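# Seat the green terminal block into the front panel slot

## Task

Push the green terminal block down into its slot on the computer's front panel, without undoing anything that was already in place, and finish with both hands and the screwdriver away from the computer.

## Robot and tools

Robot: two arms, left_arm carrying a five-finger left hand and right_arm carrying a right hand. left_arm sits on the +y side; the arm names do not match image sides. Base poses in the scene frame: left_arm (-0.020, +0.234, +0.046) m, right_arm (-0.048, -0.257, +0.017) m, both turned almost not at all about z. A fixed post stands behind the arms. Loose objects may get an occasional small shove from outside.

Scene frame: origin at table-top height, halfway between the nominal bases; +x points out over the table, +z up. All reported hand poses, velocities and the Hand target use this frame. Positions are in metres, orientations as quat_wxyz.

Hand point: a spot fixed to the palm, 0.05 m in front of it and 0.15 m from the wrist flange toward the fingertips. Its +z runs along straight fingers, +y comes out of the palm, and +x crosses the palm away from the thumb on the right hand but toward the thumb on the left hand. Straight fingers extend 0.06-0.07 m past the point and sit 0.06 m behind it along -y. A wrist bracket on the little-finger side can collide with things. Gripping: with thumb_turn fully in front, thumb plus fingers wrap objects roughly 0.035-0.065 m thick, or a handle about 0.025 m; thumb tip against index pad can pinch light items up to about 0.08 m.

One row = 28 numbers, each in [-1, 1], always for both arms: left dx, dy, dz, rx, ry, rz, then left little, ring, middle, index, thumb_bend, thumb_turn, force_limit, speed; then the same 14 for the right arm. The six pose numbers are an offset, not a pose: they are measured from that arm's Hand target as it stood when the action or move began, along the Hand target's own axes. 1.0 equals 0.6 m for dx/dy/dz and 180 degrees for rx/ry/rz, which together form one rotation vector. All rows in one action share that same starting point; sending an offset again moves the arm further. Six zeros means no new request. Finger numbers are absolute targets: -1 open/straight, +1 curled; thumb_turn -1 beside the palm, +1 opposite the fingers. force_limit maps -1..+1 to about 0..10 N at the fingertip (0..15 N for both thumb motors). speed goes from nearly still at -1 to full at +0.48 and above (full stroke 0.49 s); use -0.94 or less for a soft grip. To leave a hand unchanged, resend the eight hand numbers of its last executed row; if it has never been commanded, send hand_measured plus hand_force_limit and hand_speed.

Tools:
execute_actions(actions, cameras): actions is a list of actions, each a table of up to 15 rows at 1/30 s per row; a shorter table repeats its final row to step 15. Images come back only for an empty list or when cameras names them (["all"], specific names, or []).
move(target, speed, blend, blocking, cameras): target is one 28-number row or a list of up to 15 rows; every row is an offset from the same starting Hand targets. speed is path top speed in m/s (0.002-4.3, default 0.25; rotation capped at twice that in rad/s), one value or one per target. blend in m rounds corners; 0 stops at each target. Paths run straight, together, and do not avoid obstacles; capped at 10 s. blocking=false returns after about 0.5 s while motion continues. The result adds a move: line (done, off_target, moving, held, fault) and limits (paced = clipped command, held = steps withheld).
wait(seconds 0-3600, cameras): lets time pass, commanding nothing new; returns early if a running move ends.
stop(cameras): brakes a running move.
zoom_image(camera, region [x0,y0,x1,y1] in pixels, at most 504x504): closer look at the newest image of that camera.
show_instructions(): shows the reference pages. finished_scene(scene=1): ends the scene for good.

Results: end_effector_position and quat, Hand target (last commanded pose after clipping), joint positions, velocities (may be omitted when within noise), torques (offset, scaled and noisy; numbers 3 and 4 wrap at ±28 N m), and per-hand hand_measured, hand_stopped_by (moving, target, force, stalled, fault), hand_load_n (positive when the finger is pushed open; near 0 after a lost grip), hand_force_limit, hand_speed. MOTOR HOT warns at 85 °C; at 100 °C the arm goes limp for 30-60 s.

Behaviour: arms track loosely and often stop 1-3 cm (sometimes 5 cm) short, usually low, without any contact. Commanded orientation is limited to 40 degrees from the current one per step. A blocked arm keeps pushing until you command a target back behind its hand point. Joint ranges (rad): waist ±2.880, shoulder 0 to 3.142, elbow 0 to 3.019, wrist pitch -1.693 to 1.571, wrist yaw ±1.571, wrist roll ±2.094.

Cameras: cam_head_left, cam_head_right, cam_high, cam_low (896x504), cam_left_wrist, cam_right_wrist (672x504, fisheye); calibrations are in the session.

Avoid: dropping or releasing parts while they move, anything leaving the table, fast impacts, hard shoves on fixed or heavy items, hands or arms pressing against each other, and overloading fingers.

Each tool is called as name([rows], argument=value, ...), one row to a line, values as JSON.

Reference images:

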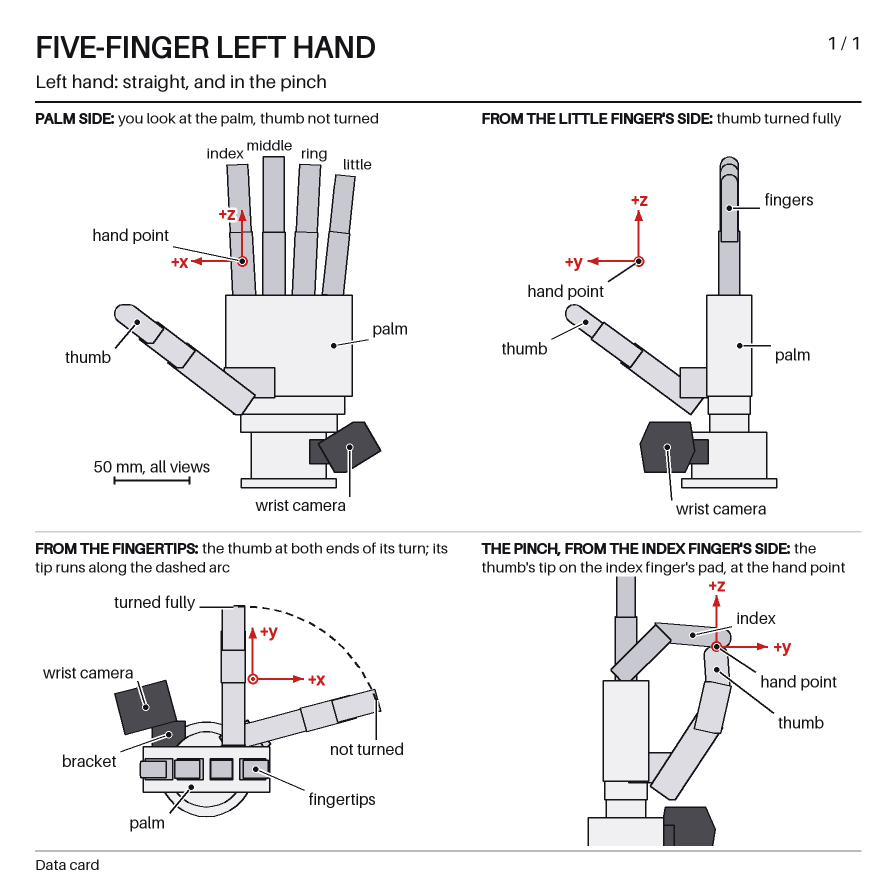

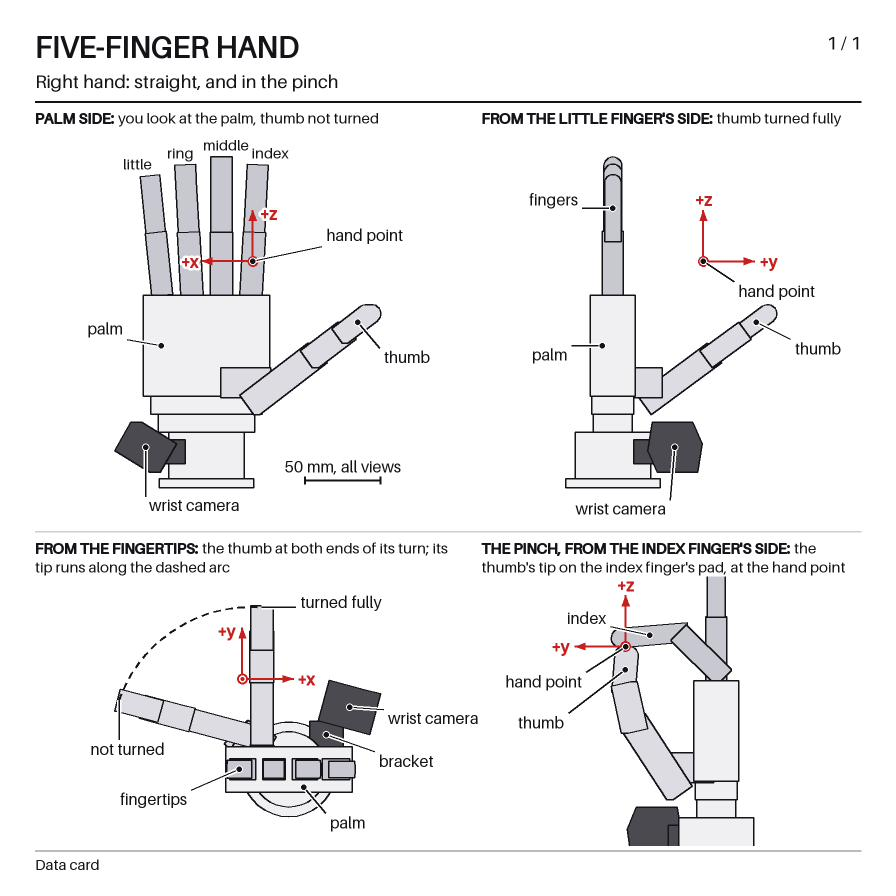

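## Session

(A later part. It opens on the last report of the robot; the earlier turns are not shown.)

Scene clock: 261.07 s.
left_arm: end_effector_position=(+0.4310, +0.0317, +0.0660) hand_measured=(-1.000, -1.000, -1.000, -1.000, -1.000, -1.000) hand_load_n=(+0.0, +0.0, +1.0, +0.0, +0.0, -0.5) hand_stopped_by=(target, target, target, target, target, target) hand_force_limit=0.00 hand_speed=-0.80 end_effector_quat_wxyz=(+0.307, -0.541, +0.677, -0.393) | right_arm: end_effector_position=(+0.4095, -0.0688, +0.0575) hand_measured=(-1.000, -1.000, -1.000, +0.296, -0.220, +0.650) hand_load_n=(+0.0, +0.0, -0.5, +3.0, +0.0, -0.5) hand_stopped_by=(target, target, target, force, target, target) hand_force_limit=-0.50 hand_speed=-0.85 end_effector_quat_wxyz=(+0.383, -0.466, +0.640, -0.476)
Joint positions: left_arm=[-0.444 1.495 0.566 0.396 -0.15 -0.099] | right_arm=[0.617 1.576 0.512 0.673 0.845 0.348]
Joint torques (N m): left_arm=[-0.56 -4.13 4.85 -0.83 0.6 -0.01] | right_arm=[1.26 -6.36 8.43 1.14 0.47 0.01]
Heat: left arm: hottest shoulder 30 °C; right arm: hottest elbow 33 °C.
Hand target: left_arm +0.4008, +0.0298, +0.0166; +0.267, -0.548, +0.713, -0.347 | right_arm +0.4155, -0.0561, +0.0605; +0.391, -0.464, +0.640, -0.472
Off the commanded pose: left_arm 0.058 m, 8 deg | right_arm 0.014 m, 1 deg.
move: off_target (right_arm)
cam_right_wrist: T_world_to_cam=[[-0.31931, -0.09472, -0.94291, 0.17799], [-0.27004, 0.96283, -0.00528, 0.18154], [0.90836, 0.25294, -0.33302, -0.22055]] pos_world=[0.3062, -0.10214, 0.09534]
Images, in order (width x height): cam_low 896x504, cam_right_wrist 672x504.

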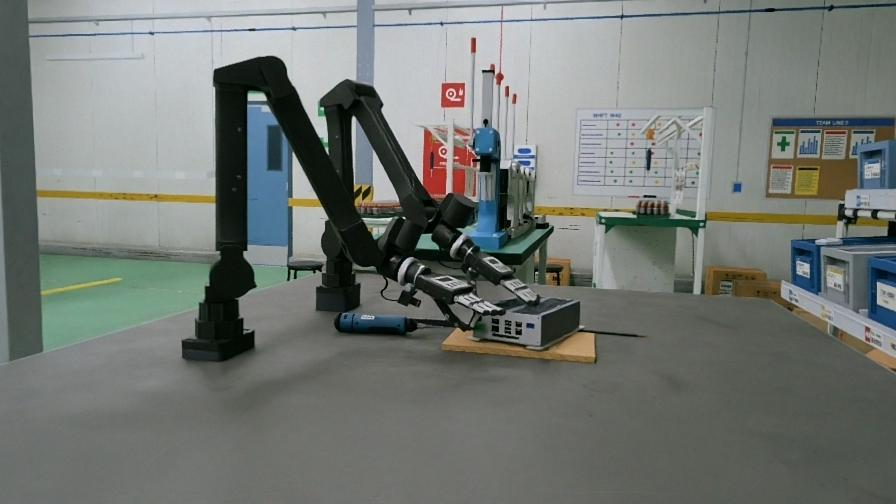

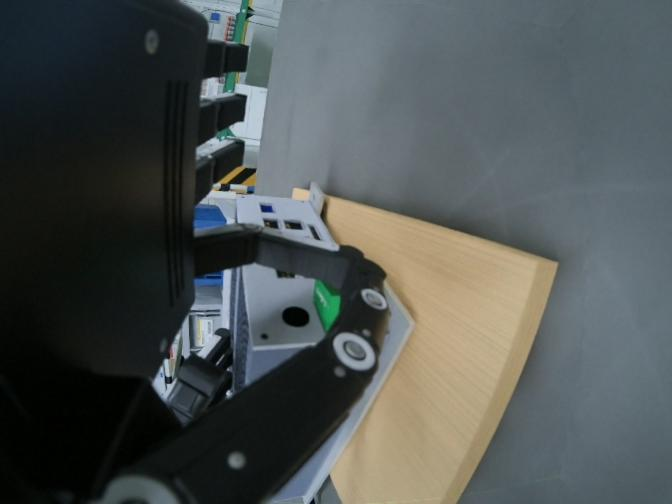

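move(target=[0,0,0,0,0,0,-1,-1,-1,-1,-1,-1,0,-0.8,-0.0277,0.0004,0.0042,0,0,0,-1,-1,-1,0.5,-0.22,0.65,-0.5,-0.85], speed=0.02, cameras=["cam_right_wrist","cam_low"])

zoom_image(camera="cam_right_wrist", region=[290, 230, 390, 330])

zoom_image(camera="cam_low", region=[440, 290, 510, 350])

Scene clock: 262.63 s.
left_arm: end_effector_position=(+0.4310, +0.0317, +0.0660) hand_measured=(-1.000, -1.000, -1.000, -1.000, -1.000, -1.000) hand_load_n=(-0.5, +0.0, +0.5, +0.0, +0.0, -0.5) hand_stopped_by=(target, target, target, target, target, target) hand_force_limit=0.00 hand_speed=-0.80 end_effector_quat_wxyz=(+0.307, -0.541, +0.677, -0.393) | right_arm: end_effector_position=(+0.4143, -0.0624, +0.0550) hand_measured=(-1.000, -1.000, -1.000, +0.296, -0.220, +0.650) hand_load_n=(+0.0, +0.0, +0.0, +3.5, +0.0, +0.0) hand_stopped_by=(target, target, target, force, target, target) hand_force_limit=-0.50 hand_speed=-0.85 end_effector_quat_wxyz=(+0.373, -0.467, +0.641, -0.482)
Joint positions: left_arm=[-0.444 1.495 0.566 0.396 -0.15 -0.099] | right_arm=[0.631 1.599 0.543 0.644 0.874 0.352]
Joint torques (N m): left_arm=[-0.5 -4.13 4.85 -0.81 0.6 -0.01] | right_arm=[1.9 -6.59 9.21 1.32 0.11 0.11]
Heat: left arm: hottest shoulder 30 °C; right arm: hottest elbow 33 °C.
Hand target: left_arm +0.4008, +0.0298, +0.0166; +0.267, -0.548, +0.713, -0.347 | right_arm +0.4221, -0.0406, +0.0606; +0.391, -0.464, +0.640, -0.472
Off the commanded pose: left_arm 0.058 m, 8 deg | right_arm 0.024 m, 2 deg.
move: off_target (right_arm)
cam_right_wrist: T_world_to_cam=[[-0.32828, -0.10596, -0.93862, 0.18058], [-0.25688, 0.96625, -0.01923, 0.17225], [0.90898, 0.2348, -0.34442, -0.22814]] pos_world=[0.3109, -0.09374, 0.09424]
Images, in order (width x height): cam_low 896x504, cam_right_wrist 672x504.

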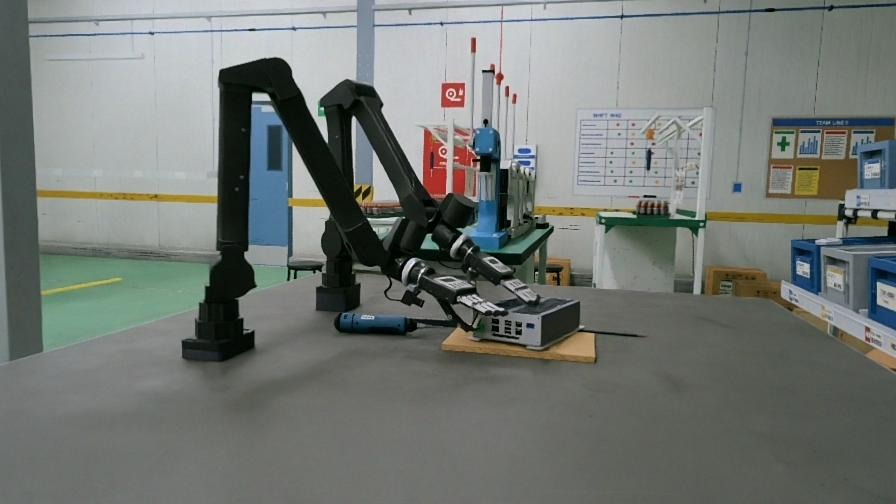

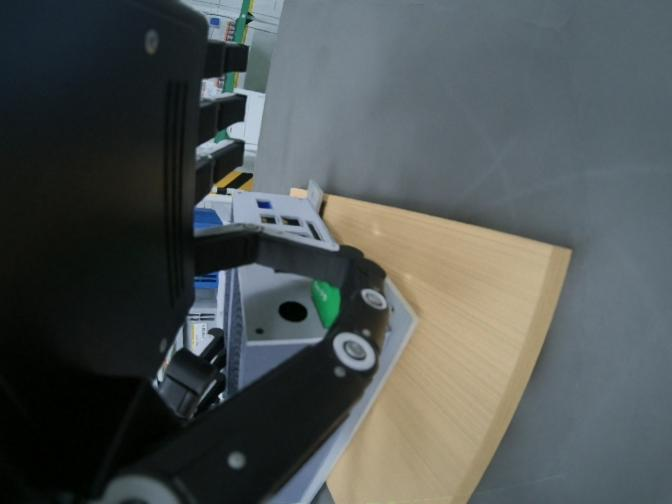

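Scaled by 5.040 from the camera's image (finer frame: 960x720).

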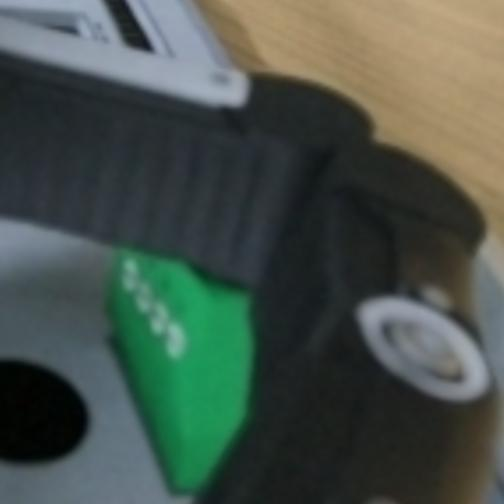

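Scaled by 7.200 from the camera's image (finer frame: 1280x720).

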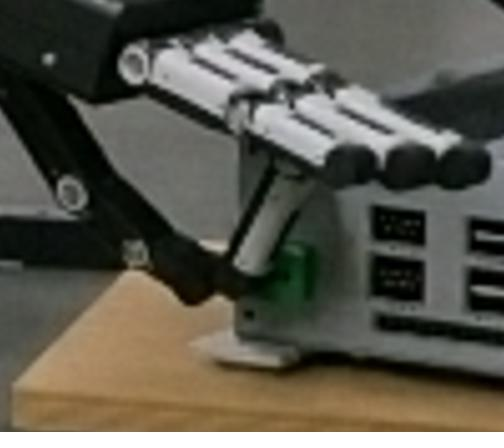

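move(target=[0,0,0,0,0,0,-1,-1,-1,-1,-1,-1,0,-0.8,-0.0249,0.0016,-0.0004,0,0,0,-1,-1,-1,0.5,-0.22,0.65,-0.5,-0.85], speed=0.02, cameras=["cam_right_wrist","cam_low","cam_high"])

zoom_image(camera="cam_right_wrist", region=[290, 230, 390, 330])

zoom_image(camera="cam_low", region=[440, 290, 510, 350])

Scene clock: 263.87 s.
left_arm: end_effector_position=(+0.4310, +0.0317, +0.0660) hand_measured=(-1.000, -1.000, -1.000, -1.000, -1.000, -1.000) hand_load_n=(-0.5, +0.0, +0.5, +0.0, +0.0, +0.0) hand_stopped_by=(target, target, target, target, target, target) hand_force_limit=0.00 hand_speed=-0.80 end_effector_quat_wxyz=(+0.307, -0.541, +0.677, -0.393) | right_arm: end_effector_position=(+0.4152, -0.0612, +0.0520) hand_measured=(-1.000, -1.000, -1.000, +0.296, -0.220, +0.650) hand_load_n=(+0.0, +0.0, +0.0, +3.0, +0.0, -0.5) hand_stopped_by=(target, target, target, force, target, target) hand_force_limit=-0.50 hand_speed=-0.85 end_effector_quat_wxyz=(+0.359, -0.468, +0.641, -0.491)
Joint positions: left_arm=[-0.444 1.495 0.566 0.396 -0.15 -0.099] | right_arm=[0.644 1.612 0.563 0.613 0.91 0.353]
Joint torques (N m): left_arm=[-0.56 -4.13 4.85 -0.81 0.6 -0.01] | right_arm=[2.78 -6.59 10.24 1.33 -0.45 0.23]
Heat: left arm: hottest shoulder 30 °C; right arm: hottest elbow 33 °C.
Hand target: left_arm +0.4008, +0.0298, +0.0166; +0.267, -0.548, +0.713, -0.347 | right_arm +0.4257, -0.0261, +0.0608; +0.391, -0.464, +0.640, -0.472
Off the commanded pose: left_arm 0.058 m, 8 deg | right_arm 0.038 m, 4 deg.
move: off_target (right_arm)
cam_right_wrist: T_world_to_cam=[[-0.3408, -0.12341, -0.932, 0.18195], [-0.2379, 0.9704, -0.0415, 0.16479], [0.90954, 0.20758, -0.36007, -0.23132]] pos_world=[0.31161, -0.08944, 0.09313]
Images, in order (width x height): cam_high 896x504, cam_low 896x504, cam_right_wrist 672x504.

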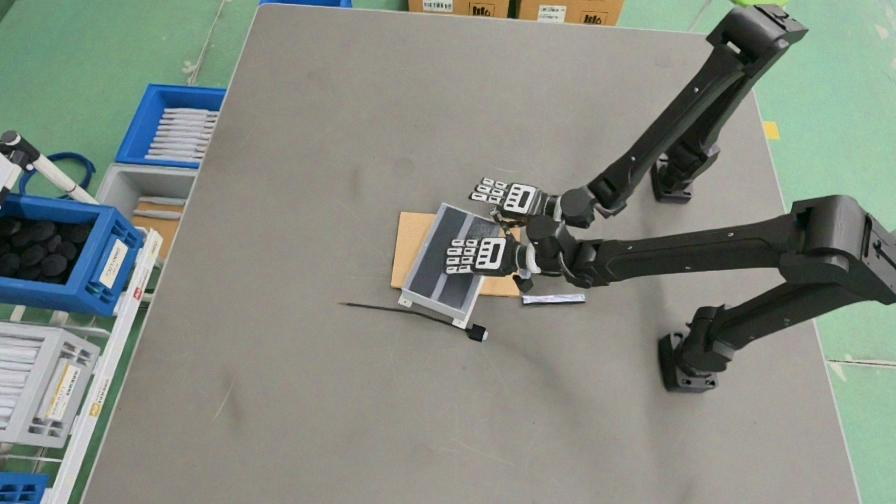

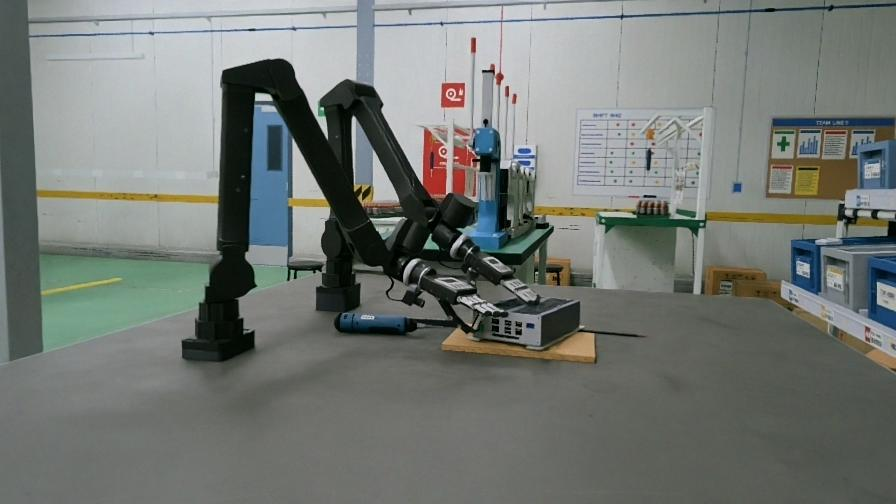

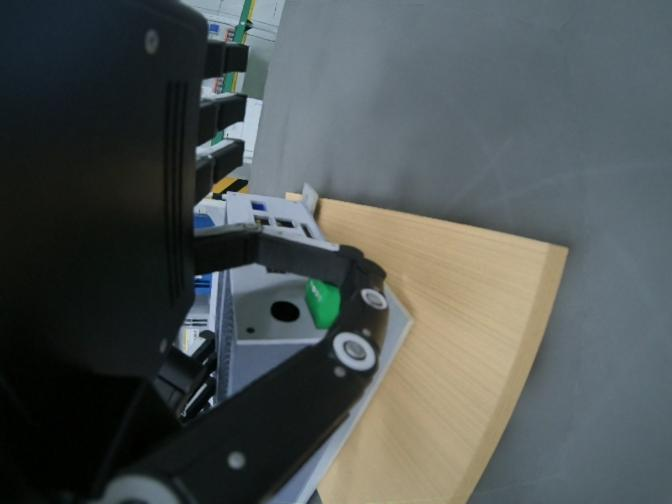

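Scaled by 5.040 from the camera's image (finer frame: 960x720).

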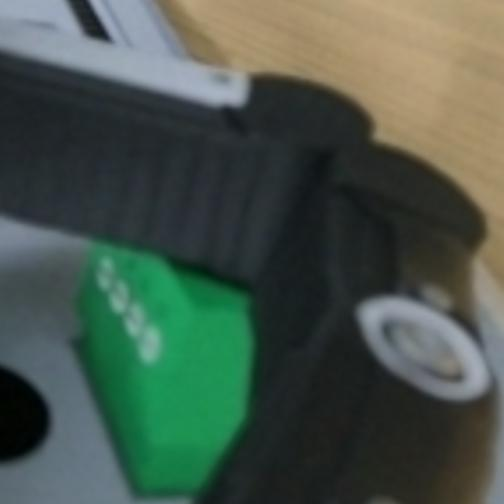

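Scaled by 7.200 from the camera's image (finer frame: 1280x720).

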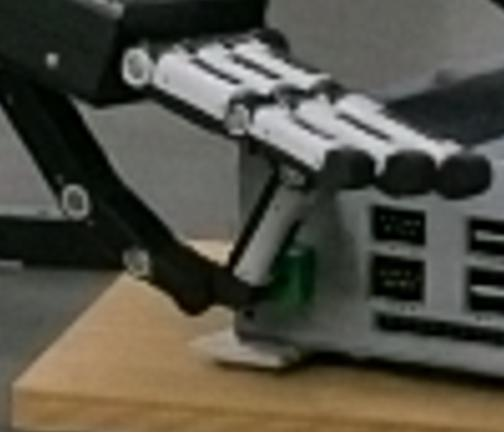

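zoom_image(camera="cam_right_wrist", region=[300, 272, 348, 332])

Scaled by 8.400 from the camera's image (finer frame: 960x720).

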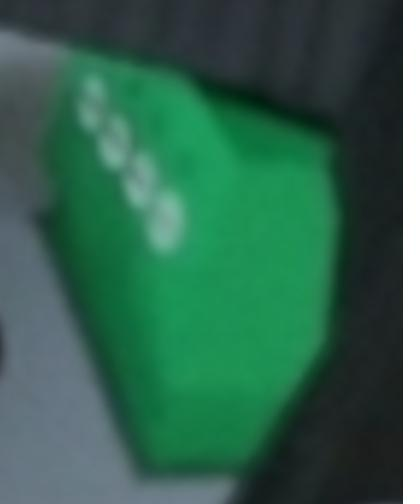

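move(target=[0,0,0,0,0,0,-1,-1,-1,-1,-1,-1,0,-0.8,-0.0328,-0.0053,-0.0045,-0.001,-0.0154,-0.004,-1,-1,-1,0.5,-0.22,0.65,-0.5,-0.85], speed=0.02, cameras=["cam_right_wrist","cam_low"])

zoom_image(camera="cam_right_wrist", region=[300, 272, 348, 332])

zoom_image(camera="cam_low", region=[440, 290, 510, 350])

Scene clock: 266.57 s.
left_arm: end_effector_position=(+0.4310, +0.0317, +0.0660) hand_measured=(-1.000, -1.000, -1.000, -1.000, -1.000, -1.000) hand_load_n=(+0.0, +0.0, +1.0, +0.0, +0.0, +0.0) hand_stopped_by=(target, target, target, target, target, target) hand_force_limit=0.00 hand_speed=-0.80 end_effector_quat_wxyz=(+0.307, -0.541, +0.677, -0.393) | right_arm: end_effector_position=(+0.4155, -0.0598, +0.0512) hand_measured=(-1.000, -1.000, -1.000, +0.296, -0.220, +0.650) hand_load_n=(+0.0, +0.0, +0.0, +2.5, +0.0, -0.5) hand_stopped_by=(target, target, target, force, target, target) hand_force_limit=-0.50 hand_speed=-0.85 end_effector_quat_wxyz=(+0.354, -0.476, +0.637, -0.492)
Joint positions: left_arm=[-0.444 1.495 0.566 0.396 -0.15 -0.099] | right_arm=[0.645 1.612 0.57 0.599 0.905 0.34]
Joint torques (N m): left_arm=[-0.56 -4.13 4.85 -0.83 0.6 -0.01] | right_arm=[3.9 -6.83 11.52 1.47 -1.66 0.16]
Heat: left arm: hottest shoulder 30 °C; right arm: hottest elbow 33 °C.
Hand target: left_arm +0.4008, +0.0298, +0.0166; +0.267, -0.548, +0.713, -0.347 | right_arm +0.4290, -0.0070, +0.0657; +0.402, -0.480, +0.628, -0.462
Off the commanded pose: left_arm 0.058 m, 8 deg | right_arm 0.057 m, 7 deg.
move: off_target (right_arm)
cam_right_wrist: T_world_to_cam=[[-0.34972, -0.1405, -0.92626, 0.18391], [-0.24695, 0.96755, -0.05352, 0.16771], [0.90372, 0.21002, -0.37306, -0.22891]] pos_world=[0.3126, -0.08835, 0.09393]
Images, in order (width x height): cam_low 896x504, cam_right_wrist 672x504.

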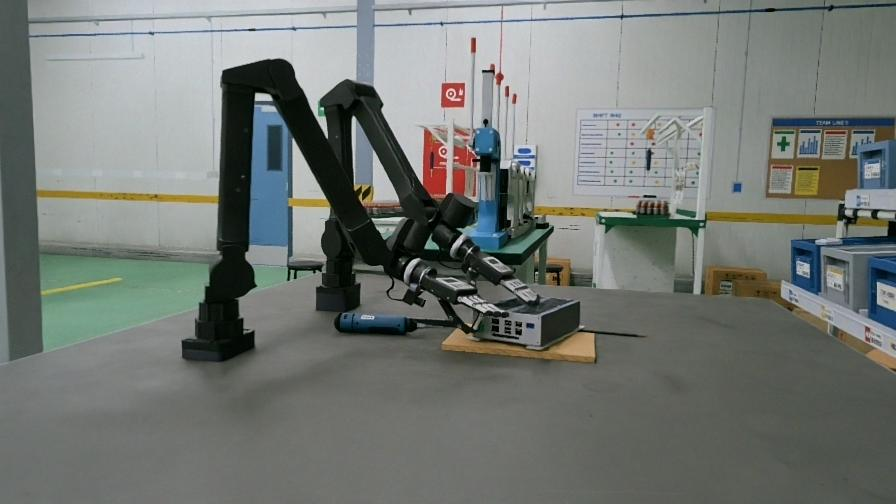

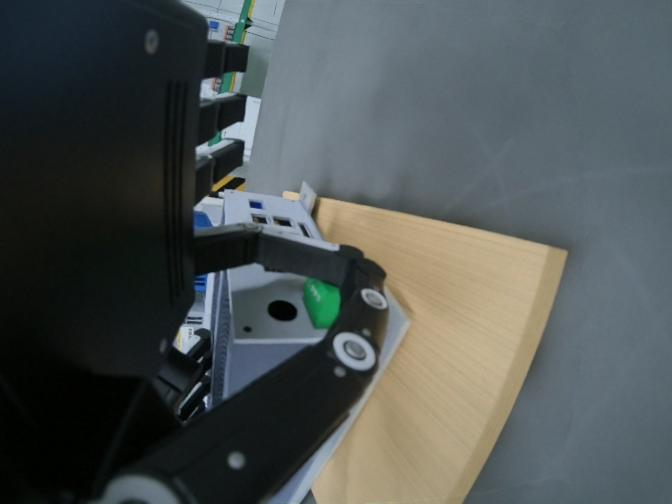

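Scaled by 8.400 from the camera's image (finer frame: 960x720).

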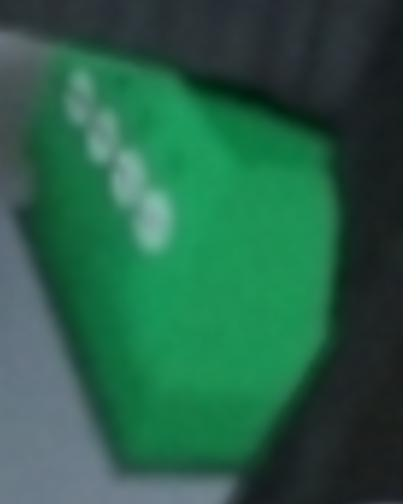

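Scaled by 7.200 from the camera's image (finer frame: 1280x720).

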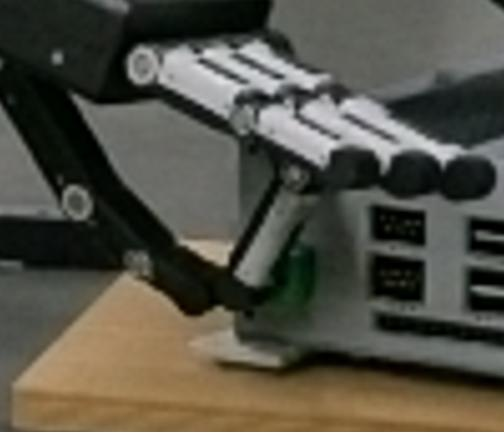

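move(target=[0,0,0,0,0,0,-1,-1,-1,-1,-1,-1,0,-0.8,-0.018,0.0005,-0.001,-0.0004,-0.0064,-0.0016,-1,-1,-1,0.5,-0.22,0.65,-0.5,-0.85], speed=0.02, cameras=["cam_right_wrist","cam_high"])

zoom_image(camera="cam_right_wrist", region=[300, 272, 348, 332])

Scene clock: 268.17 s.
left_arm: end_effector_position=(+0.4313, +0.0320, +0.0662) hand_measured=(-1.000, -1.000, -1.000, -1.000, -1.000, -1.000) hand_load_n=(+0.0, +0.0, +0.5, +0.0, -1.5, -0.5) hand_stopped_by=(target, target, target, target, target, target) hand_force_limit=0.00 hand_speed=-0.80 end_effector_quat_wxyz=(+0.308, -0.542, +0.676, -0.393) | right_arm: end_effector_position=(+0.4150, -0.0475, +0.0512) hand_measured=(-1.000, -1.000, -1.000, +0.296, -0.220, +0.650) hand_load_n=(+0.0, +0.5, +0.0, +2.5, +0.5, -0.5) hand_stopped_by=(target, target, target, force, target, target) hand_force_limit=-0.50 hand_speed=-0.85 end_effector_quat_wxyz=(+0.360, -0.487, +0.630, -0.485)
Joint positions: left_arm=[-0.443 1.495 0.566 0.396 -0.15 -0.099] | right_arm=[0.661 1.617 0.581 0.593 0.89 0.333]
Joint torques (N m): left_arm=[-0.56 -3.72 4.94 -0.83 0.6 -0.01] | right_arm=[3.55 -6.65 12 1.65 -1.39 0.19]
Heat: left arm: hottest shoulder 30 °C; right arm: hottest elbow 33 °C.
Hand target: left_arm +0.4008, +0.0298, +0.0166; +0.267, -0.548, +0.713, -0.347 | right_arm +0.4307, +0.0036, +0.0662; +0.407, -0.486, +0.623, -0.458
Off the commanded pose: left_arm 0.058 m, 8 deg | right_arm 0.056 m, 6 deg.
move: off_target (right_arm)
cam_right_wrist: T_world_to_cam=[[-0.35022, -0.15202, -0.92425, 0.18505], [-0.27755, 0.95927, -0.05261, 0.16787], [0.8946, 0.2381, -0.37815, -0.22567]] pos_world=[0.31328, -0.07917, 0.09453]
Images, in order (width x height): cam_high 896x504, cam_right_wrist 672x504.

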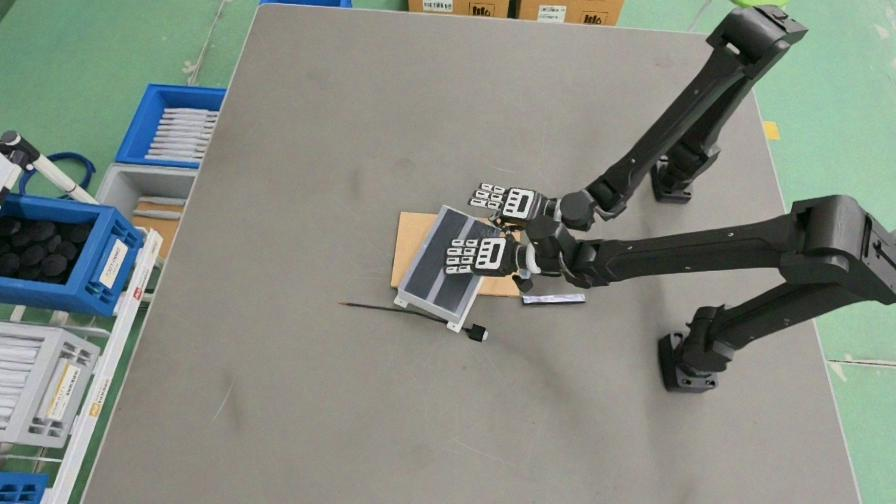

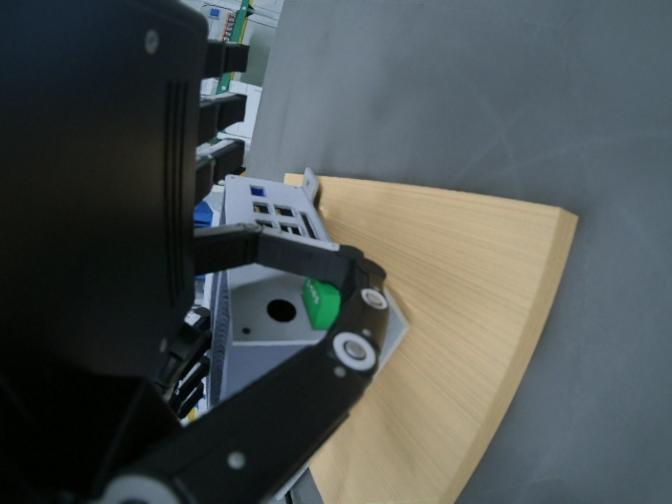

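Scaled by 8.400 from the camera's image (finer frame: 960x720).

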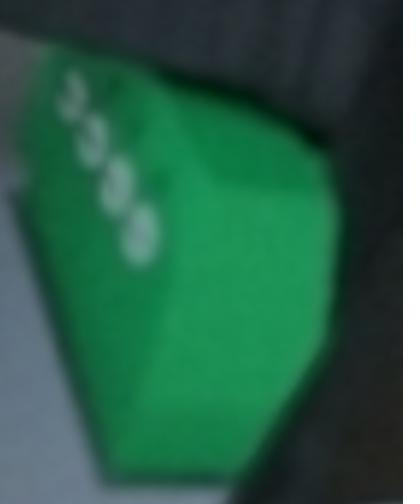

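move(target=[0,0,0,0,0,0,-1,-1,-1,-1,-1,-1,0,-0.8,0.0926,0.0117,-0.0003,-0.0061,0.0286,-0.0189,-1,-1,-1,0.5,-0.22,0.65,-0.5,-0.85], speed=0.06, cameras=["cam_right_wrist","cam_low","cam_high","cam_head_left"])

Scene clock: 270.67 s.
left_arm: end_effector_position=(+0.4313, +0.0320, +0.0662) hand_measured=(-1.000, -1.000, -1.000, -1.000, -1.000, -1.000) hand_load_n=(+0.0, +0.0, +0.5, +0.0, -1.5, -0.5) hand_stopped_by=(target, target, target, target, target, target) hand_force_limit=0.00 hand_speed=-0.80 end_effector_quat_wxyz=(+0.308, -0.542, +0.676, -0.393) | right_arm: end_effector_position=(+0.4146, -0.0498, +0.0512) hand_measured=(-1.000, -1.000, -1.000, +0.296, -0.220, +0.650) hand_load_n=(+0.0, +0.0, +0.0, +3.0, +0.0, +0.0) hand_stopped_by=(target, target, target, force, target, target) hand_force_limit=-0.50 hand_speed=-0.85 end_effector_quat_wxyz=(+0.356, -0.489, +0.630, -0.487)
Joint positions: left_arm=[-0.443 1.495 0.566 0.396 -0.15 -0.099] | right_arm=[0.658 1.613 0.58 0.586 0.891 0.329]
Joint torques (N m): left_arm=[-0.62 -4.13 4.82 -0.83 0.6 -0.01] | right_arm=[-0.26 -8.59 6.63 1.29 -0.17 -0.12]
Heat: left arm: hottest shoulder 30 °C; right arm: hottest elbow 33 °C.
Hand target: left_arm +0.4008, +0.0298, +0.0166; +0.267, -0.548, +0.713, -0.347 | right_arm +0.4180, -0.0500, +0.0559; +0.360, -0.488, +0.630, -0.485
Off the commanded pose: left_arm 0.058 m, 8 deg | right_arm 0.006 m, 1 deg.
move: done
cam_right_wrist: T_world_to_cam=[[-0.35409, -0.1573, -0.92189, 0.18578], [-0.27536, 0.95959, -0.05797, 0.1694], [0.89375, 0.23332, -0.3831, -0.22439]] pos_world=[0.31298, -0.08097, 0.09513]
Images, in order (width x height): cam_head_left 896x504, cam_high 896x504, cam_low 896x504, cam_right_wrist 672x504.

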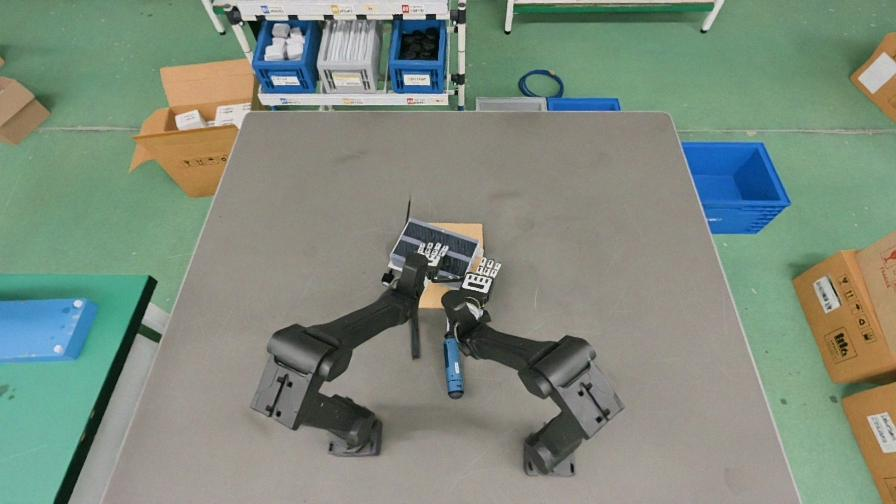

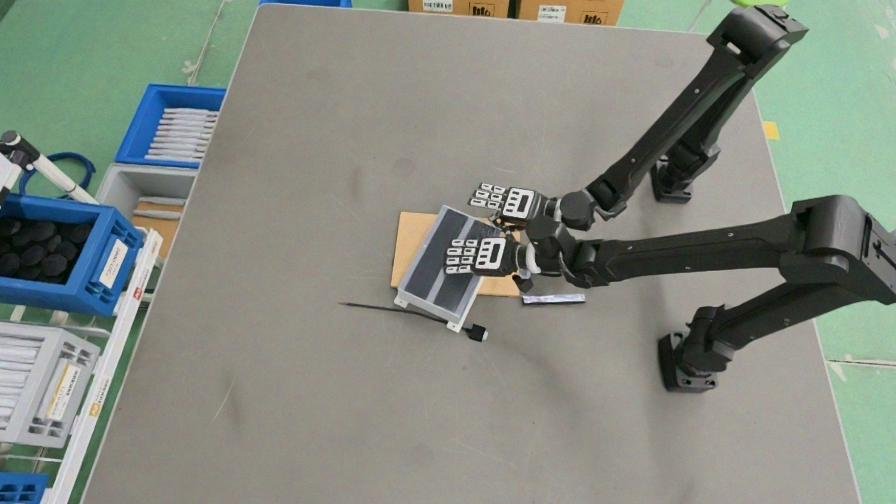

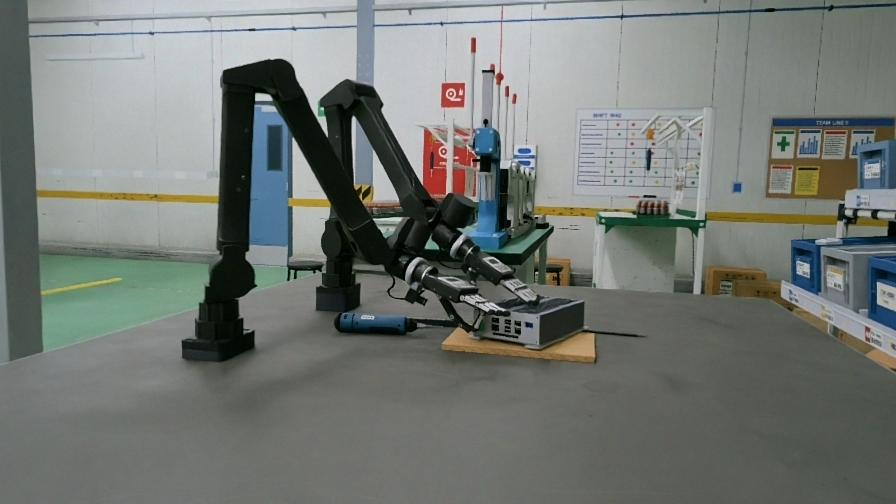

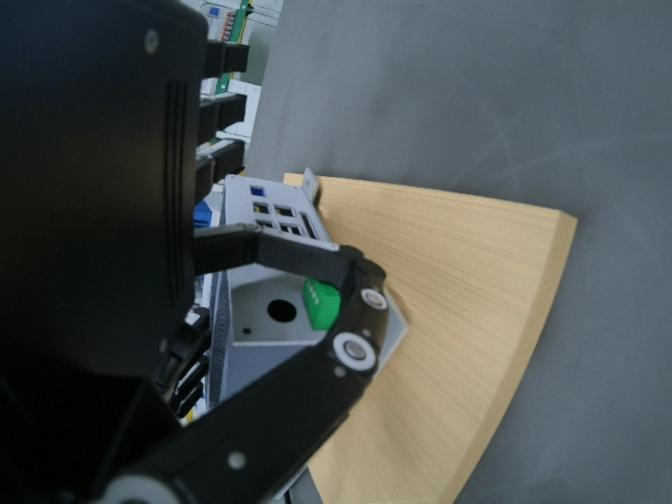

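zoom_image(camera="cam_right_wrist", region=[290, 262, 360, 342])

zoom_image(camera="cam_high", region=[380, 170, 540, 350])

zoom_image(camera="cam_low", region=[430, 270, 610, 370])

Scaled by 6.300 from the camera's image (finer frame: 960x720).

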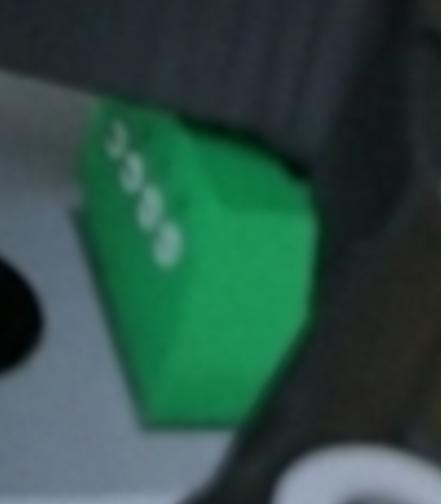

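Scaled by 2.800 from the camera's image (finer frame: 1280x720).

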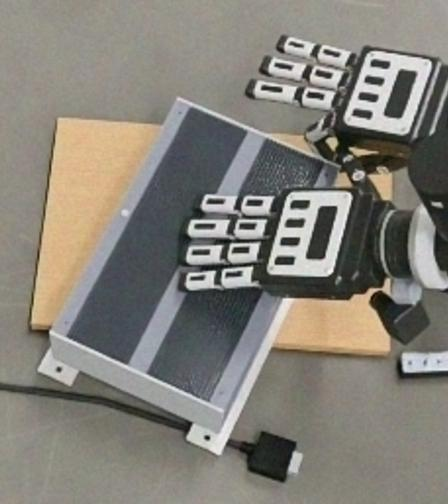

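Scaled by 2.800 from the camera's image (finer frame: 1280x720).

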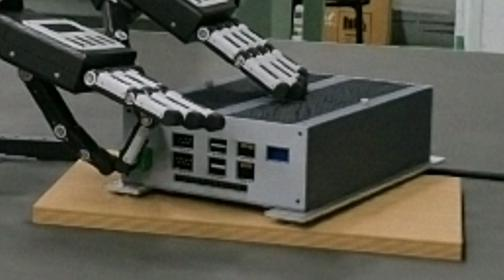

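move([
  [-0.0044,-0.2068,-0.1417,0,0,0,-1,-1,-1,-1,-1,-1,0,-0.8,0.0995,0.003,-0.003,0,0,0,-1,-1,-1,0.5,-0.22,0.65,-0.5,-0.85],
  [-0.0044,-0.2068,-0.1417,0,0,0,-1,-1,-1,-1,-1,-1,0,-0.8,0.1005,-0.0452,-0.0167,0,0,0,-1,-1,-1,0.5,-0.22,0.65,-0.5,-0.85],
], speed=[0.08,0.12], cameras=["cam_high","cam_low","cam_right_wrist"])

Scene clock: 276.07 s.
left_arm: end_effector_position=(+0.4023, +0.0356, +0.1500) hand_measured=(-1.000, -1.000, -1.000, -1.000, -1.000, -1.000) hand_load_n=(+0.0, -0.5, +0.0, +0.0, +0.0, +0.0) hand_stopped_by=(target, target, target, target, target, target) hand_force_limit=0.00 hand_speed=-0.80 end_effector_quat_wxyz=(+0.263, -0.553, +0.715, -0.337) | right_arm: end_effector_position=(+0.3924, -0.1039, +0.0821) hand_measured=(-1.000, -1.000, -1.000, +0.296, -0.220, +0.650) hand_load_n=(+0.0, +0.0, -0.5, +3.0, +0.5, +0.0) hand_stopped_by=(target, target, target, force, target, target) hand_force_limit=-0.50 hand_speed=-0.85 end_effector_quat_wxyz=(+0.363, -0.490, +0.630, -0.481)
Joint positions: left_arm=[-0.45 1.239 0.721 -0.175 -0.125 -0.099] | right_arm=[0.559 1.402 0.454 0.552 0.786 0.273]
Joint torques (N m): left_arm=[0.79 -8.06 10.86 0.91 -0.03 0.05] | right_arm=[-0.79 -5.66 8.54 1.24 0.13 -0.18]
Heat: left arm: hottest shoulder 29 °C; right arm: hottest elbow 33 °C.
Hand target: left_arm +0.4107, +0.0297, +0.1668; +0.267, -0.547, +0.713, -0.348 | right_arm +0.3999, -0.1069, +0.0860; +0.360, -0.488, +0.630, -0.485
Off the commanded pose: left_arm 0.019 m, 1 deg | right_arm 0.009 m, 1 deg.
move: off_target (left_arm)
cam_right_wrist: T_world_to_cam=[[-0.35005, -0.15021, -0.92461, 0.19723], [-0.287, 0.95679, -0.04678, 0.22026], [0.89168, 0.24899, -0.37803, -0.17811]] pos_world=[0.29107, -0.13677, 0.12533]

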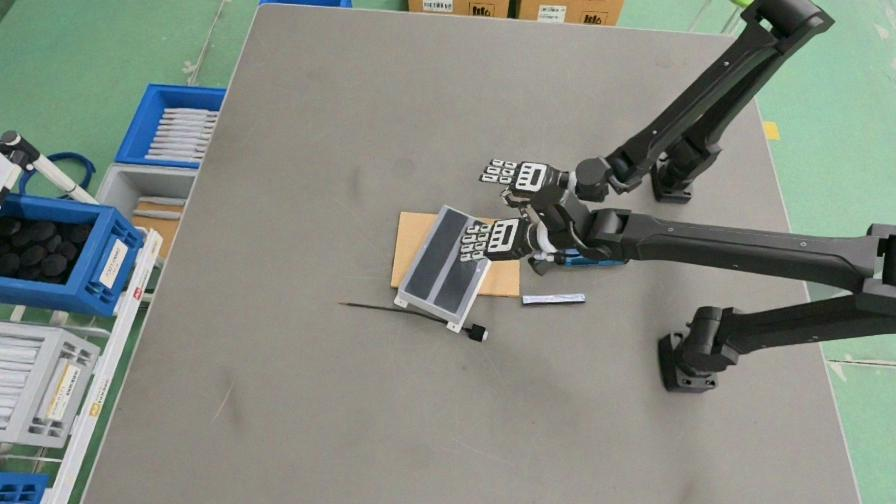

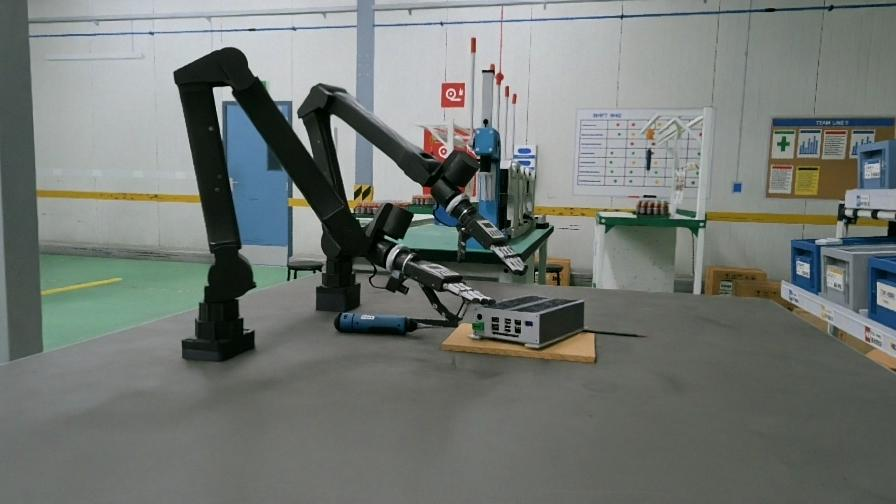

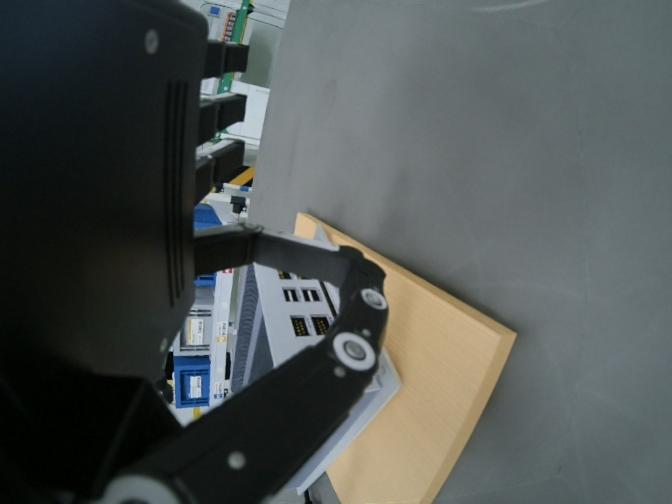

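move(target=[-0.4865,-0.12,0.0045,0.0924,-0.0648,0.5051,-1,-1,-1,-1,-1,1,0,-0.3,0,0,0,0,0,0,-1,-1,-1,-0.3,-0.5,0.65,-0.5,-0.3], speed=0.25, cameras=["cam_high","cam_low","cam_head_left","cam_right_wrist","cam_left_wrist"])

Scene clock: 280.60 s.
left_arm: end_effector_position=(+0.5244, +0.2973, +0.2218) hand_measured=(-1.000, -1.000, -1.000, -1.000, -1.000, +1.000) hand_load_n=(+0.0, +0.0, +0.0, +0.0, +0.0, +0.5) hand_stopped_by=(target, target, target, target, target, target) hand_force_limit=0.00 hand_speed=-0.30 end_effector_quat_wxyz=(+0.561, +0.128, +0.812, -0.096) | right_arm: end_effector_position=(+0.3924, -0.1039, +0.0821) hand_measured=(-1.000, -1.000, -1.000, -0.300, -0.500, +0.650) hand_load_n=(+0.0, +0.0, +0.0, +0.0, +0.0, +0.0) hand_stopped_by=(target, target, target, target, target, target) hand_force_limit=-0.50 hand_speed=-0.30 end_effector_quat_wxyz=(+0.363, -0.490, +0.630, -0.481)
Joint positions: left_arm=[0.13 1.289 0.708 0.178 0.458 1.744] | right_arm=[0.559 1.402 0.454 0.552 0.786 0.273]
Joint torques (N m): left_arm=[1.38 -6.48 8.84 2.59 0.15 0.16] | right_arm=[-0.73 -5.66 8.55 1.21 0.13 -0.18]
Heat: left arm: hottest shoulder 29 °C; right arm: hottest elbow 33 °C.
Hand target: left_arm +0.5307, +0.2997, +0.2218; +0.566, +0.132, +0.809, -0.092 | right_arm +0.3999, -0.1069, +0.0860; +0.360, -0.488, +0.630, -0.485
Off the commanded pose: left_arm 0.007 m, 1 deg | right_arm 0.009 m, 1 deg.
move: done
cam_left_wrist: T_world_to_cam=[[-0.36569, -0.90179, -0.2303, 0.51283], [-0.68684, 0.42845, -0.58709, 0.36134], [0.62811, -0.05651, -0.77607, -0.02215]] pos_world=[0.44963, 0.3064, 0.31305]
cam_right_wrist: T_world_to_cam=[[-0.35005, -0.15021, -0.92461, 0.19723], [-0.287, 0.95679, -0.04678, 0.22026], [0.89168, 0.24899, -0.37803, -0.17811]] pos_world=[0.29107, -0.13677, 0.12533]
Images, in order (width x height): cam_head_left 896x504, cam_high 896x504, cam_low 896x504, cam_left_wrist 672x504, cam_right_wrist 672x504.

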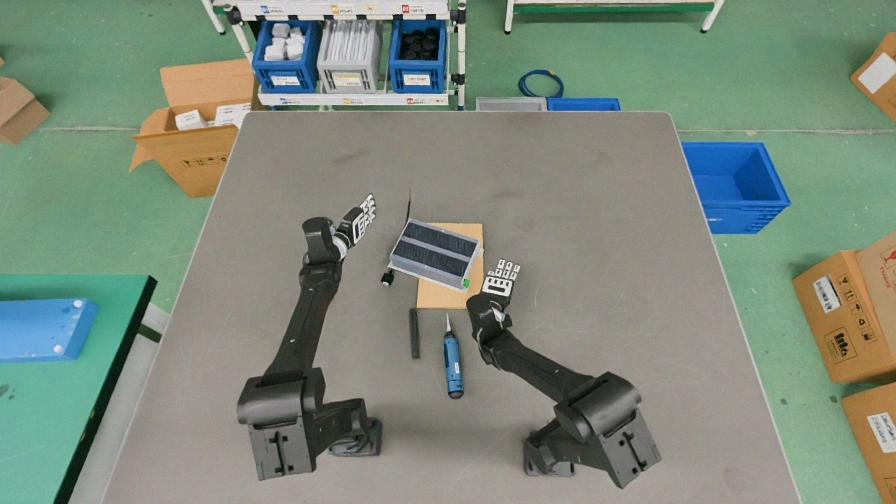

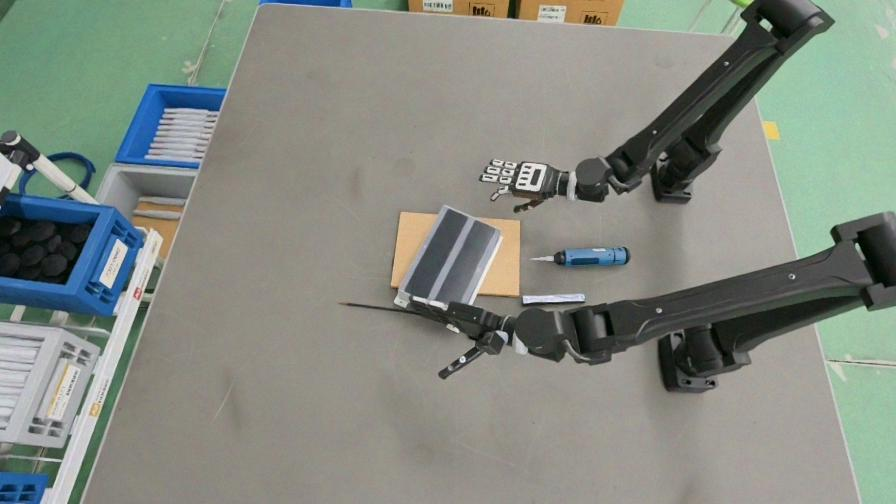

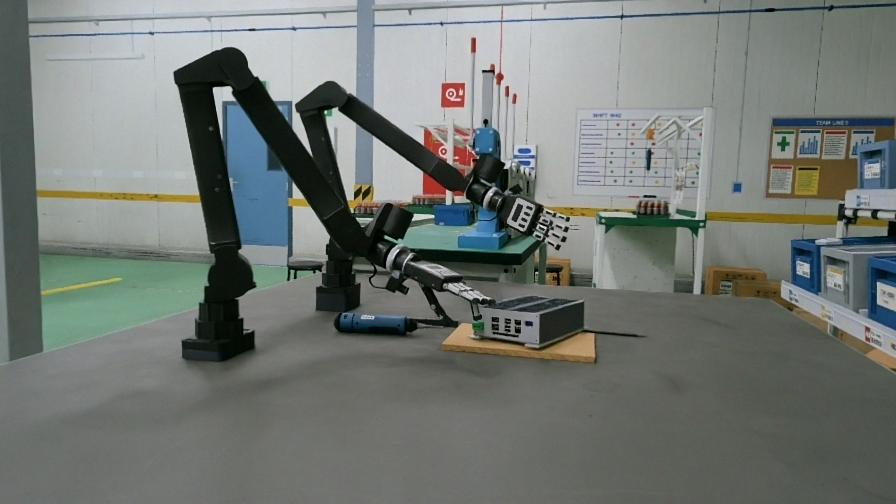

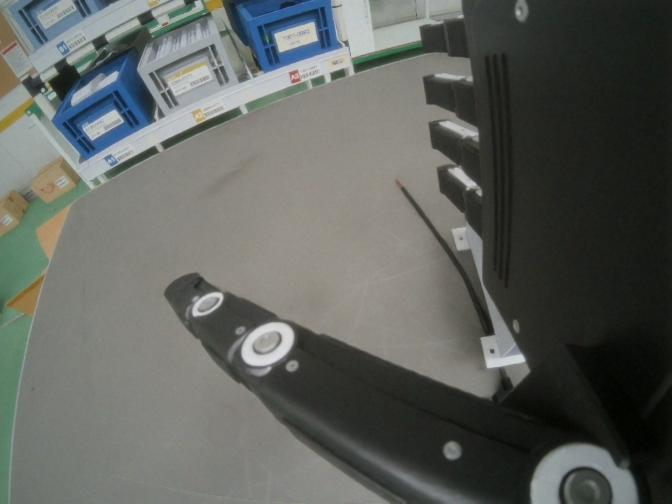

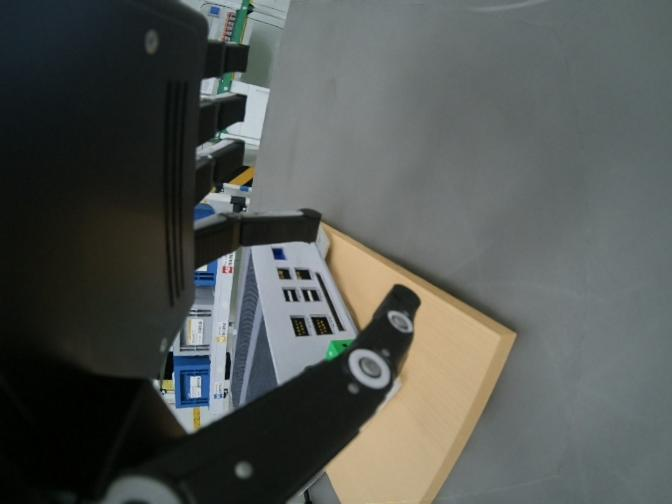

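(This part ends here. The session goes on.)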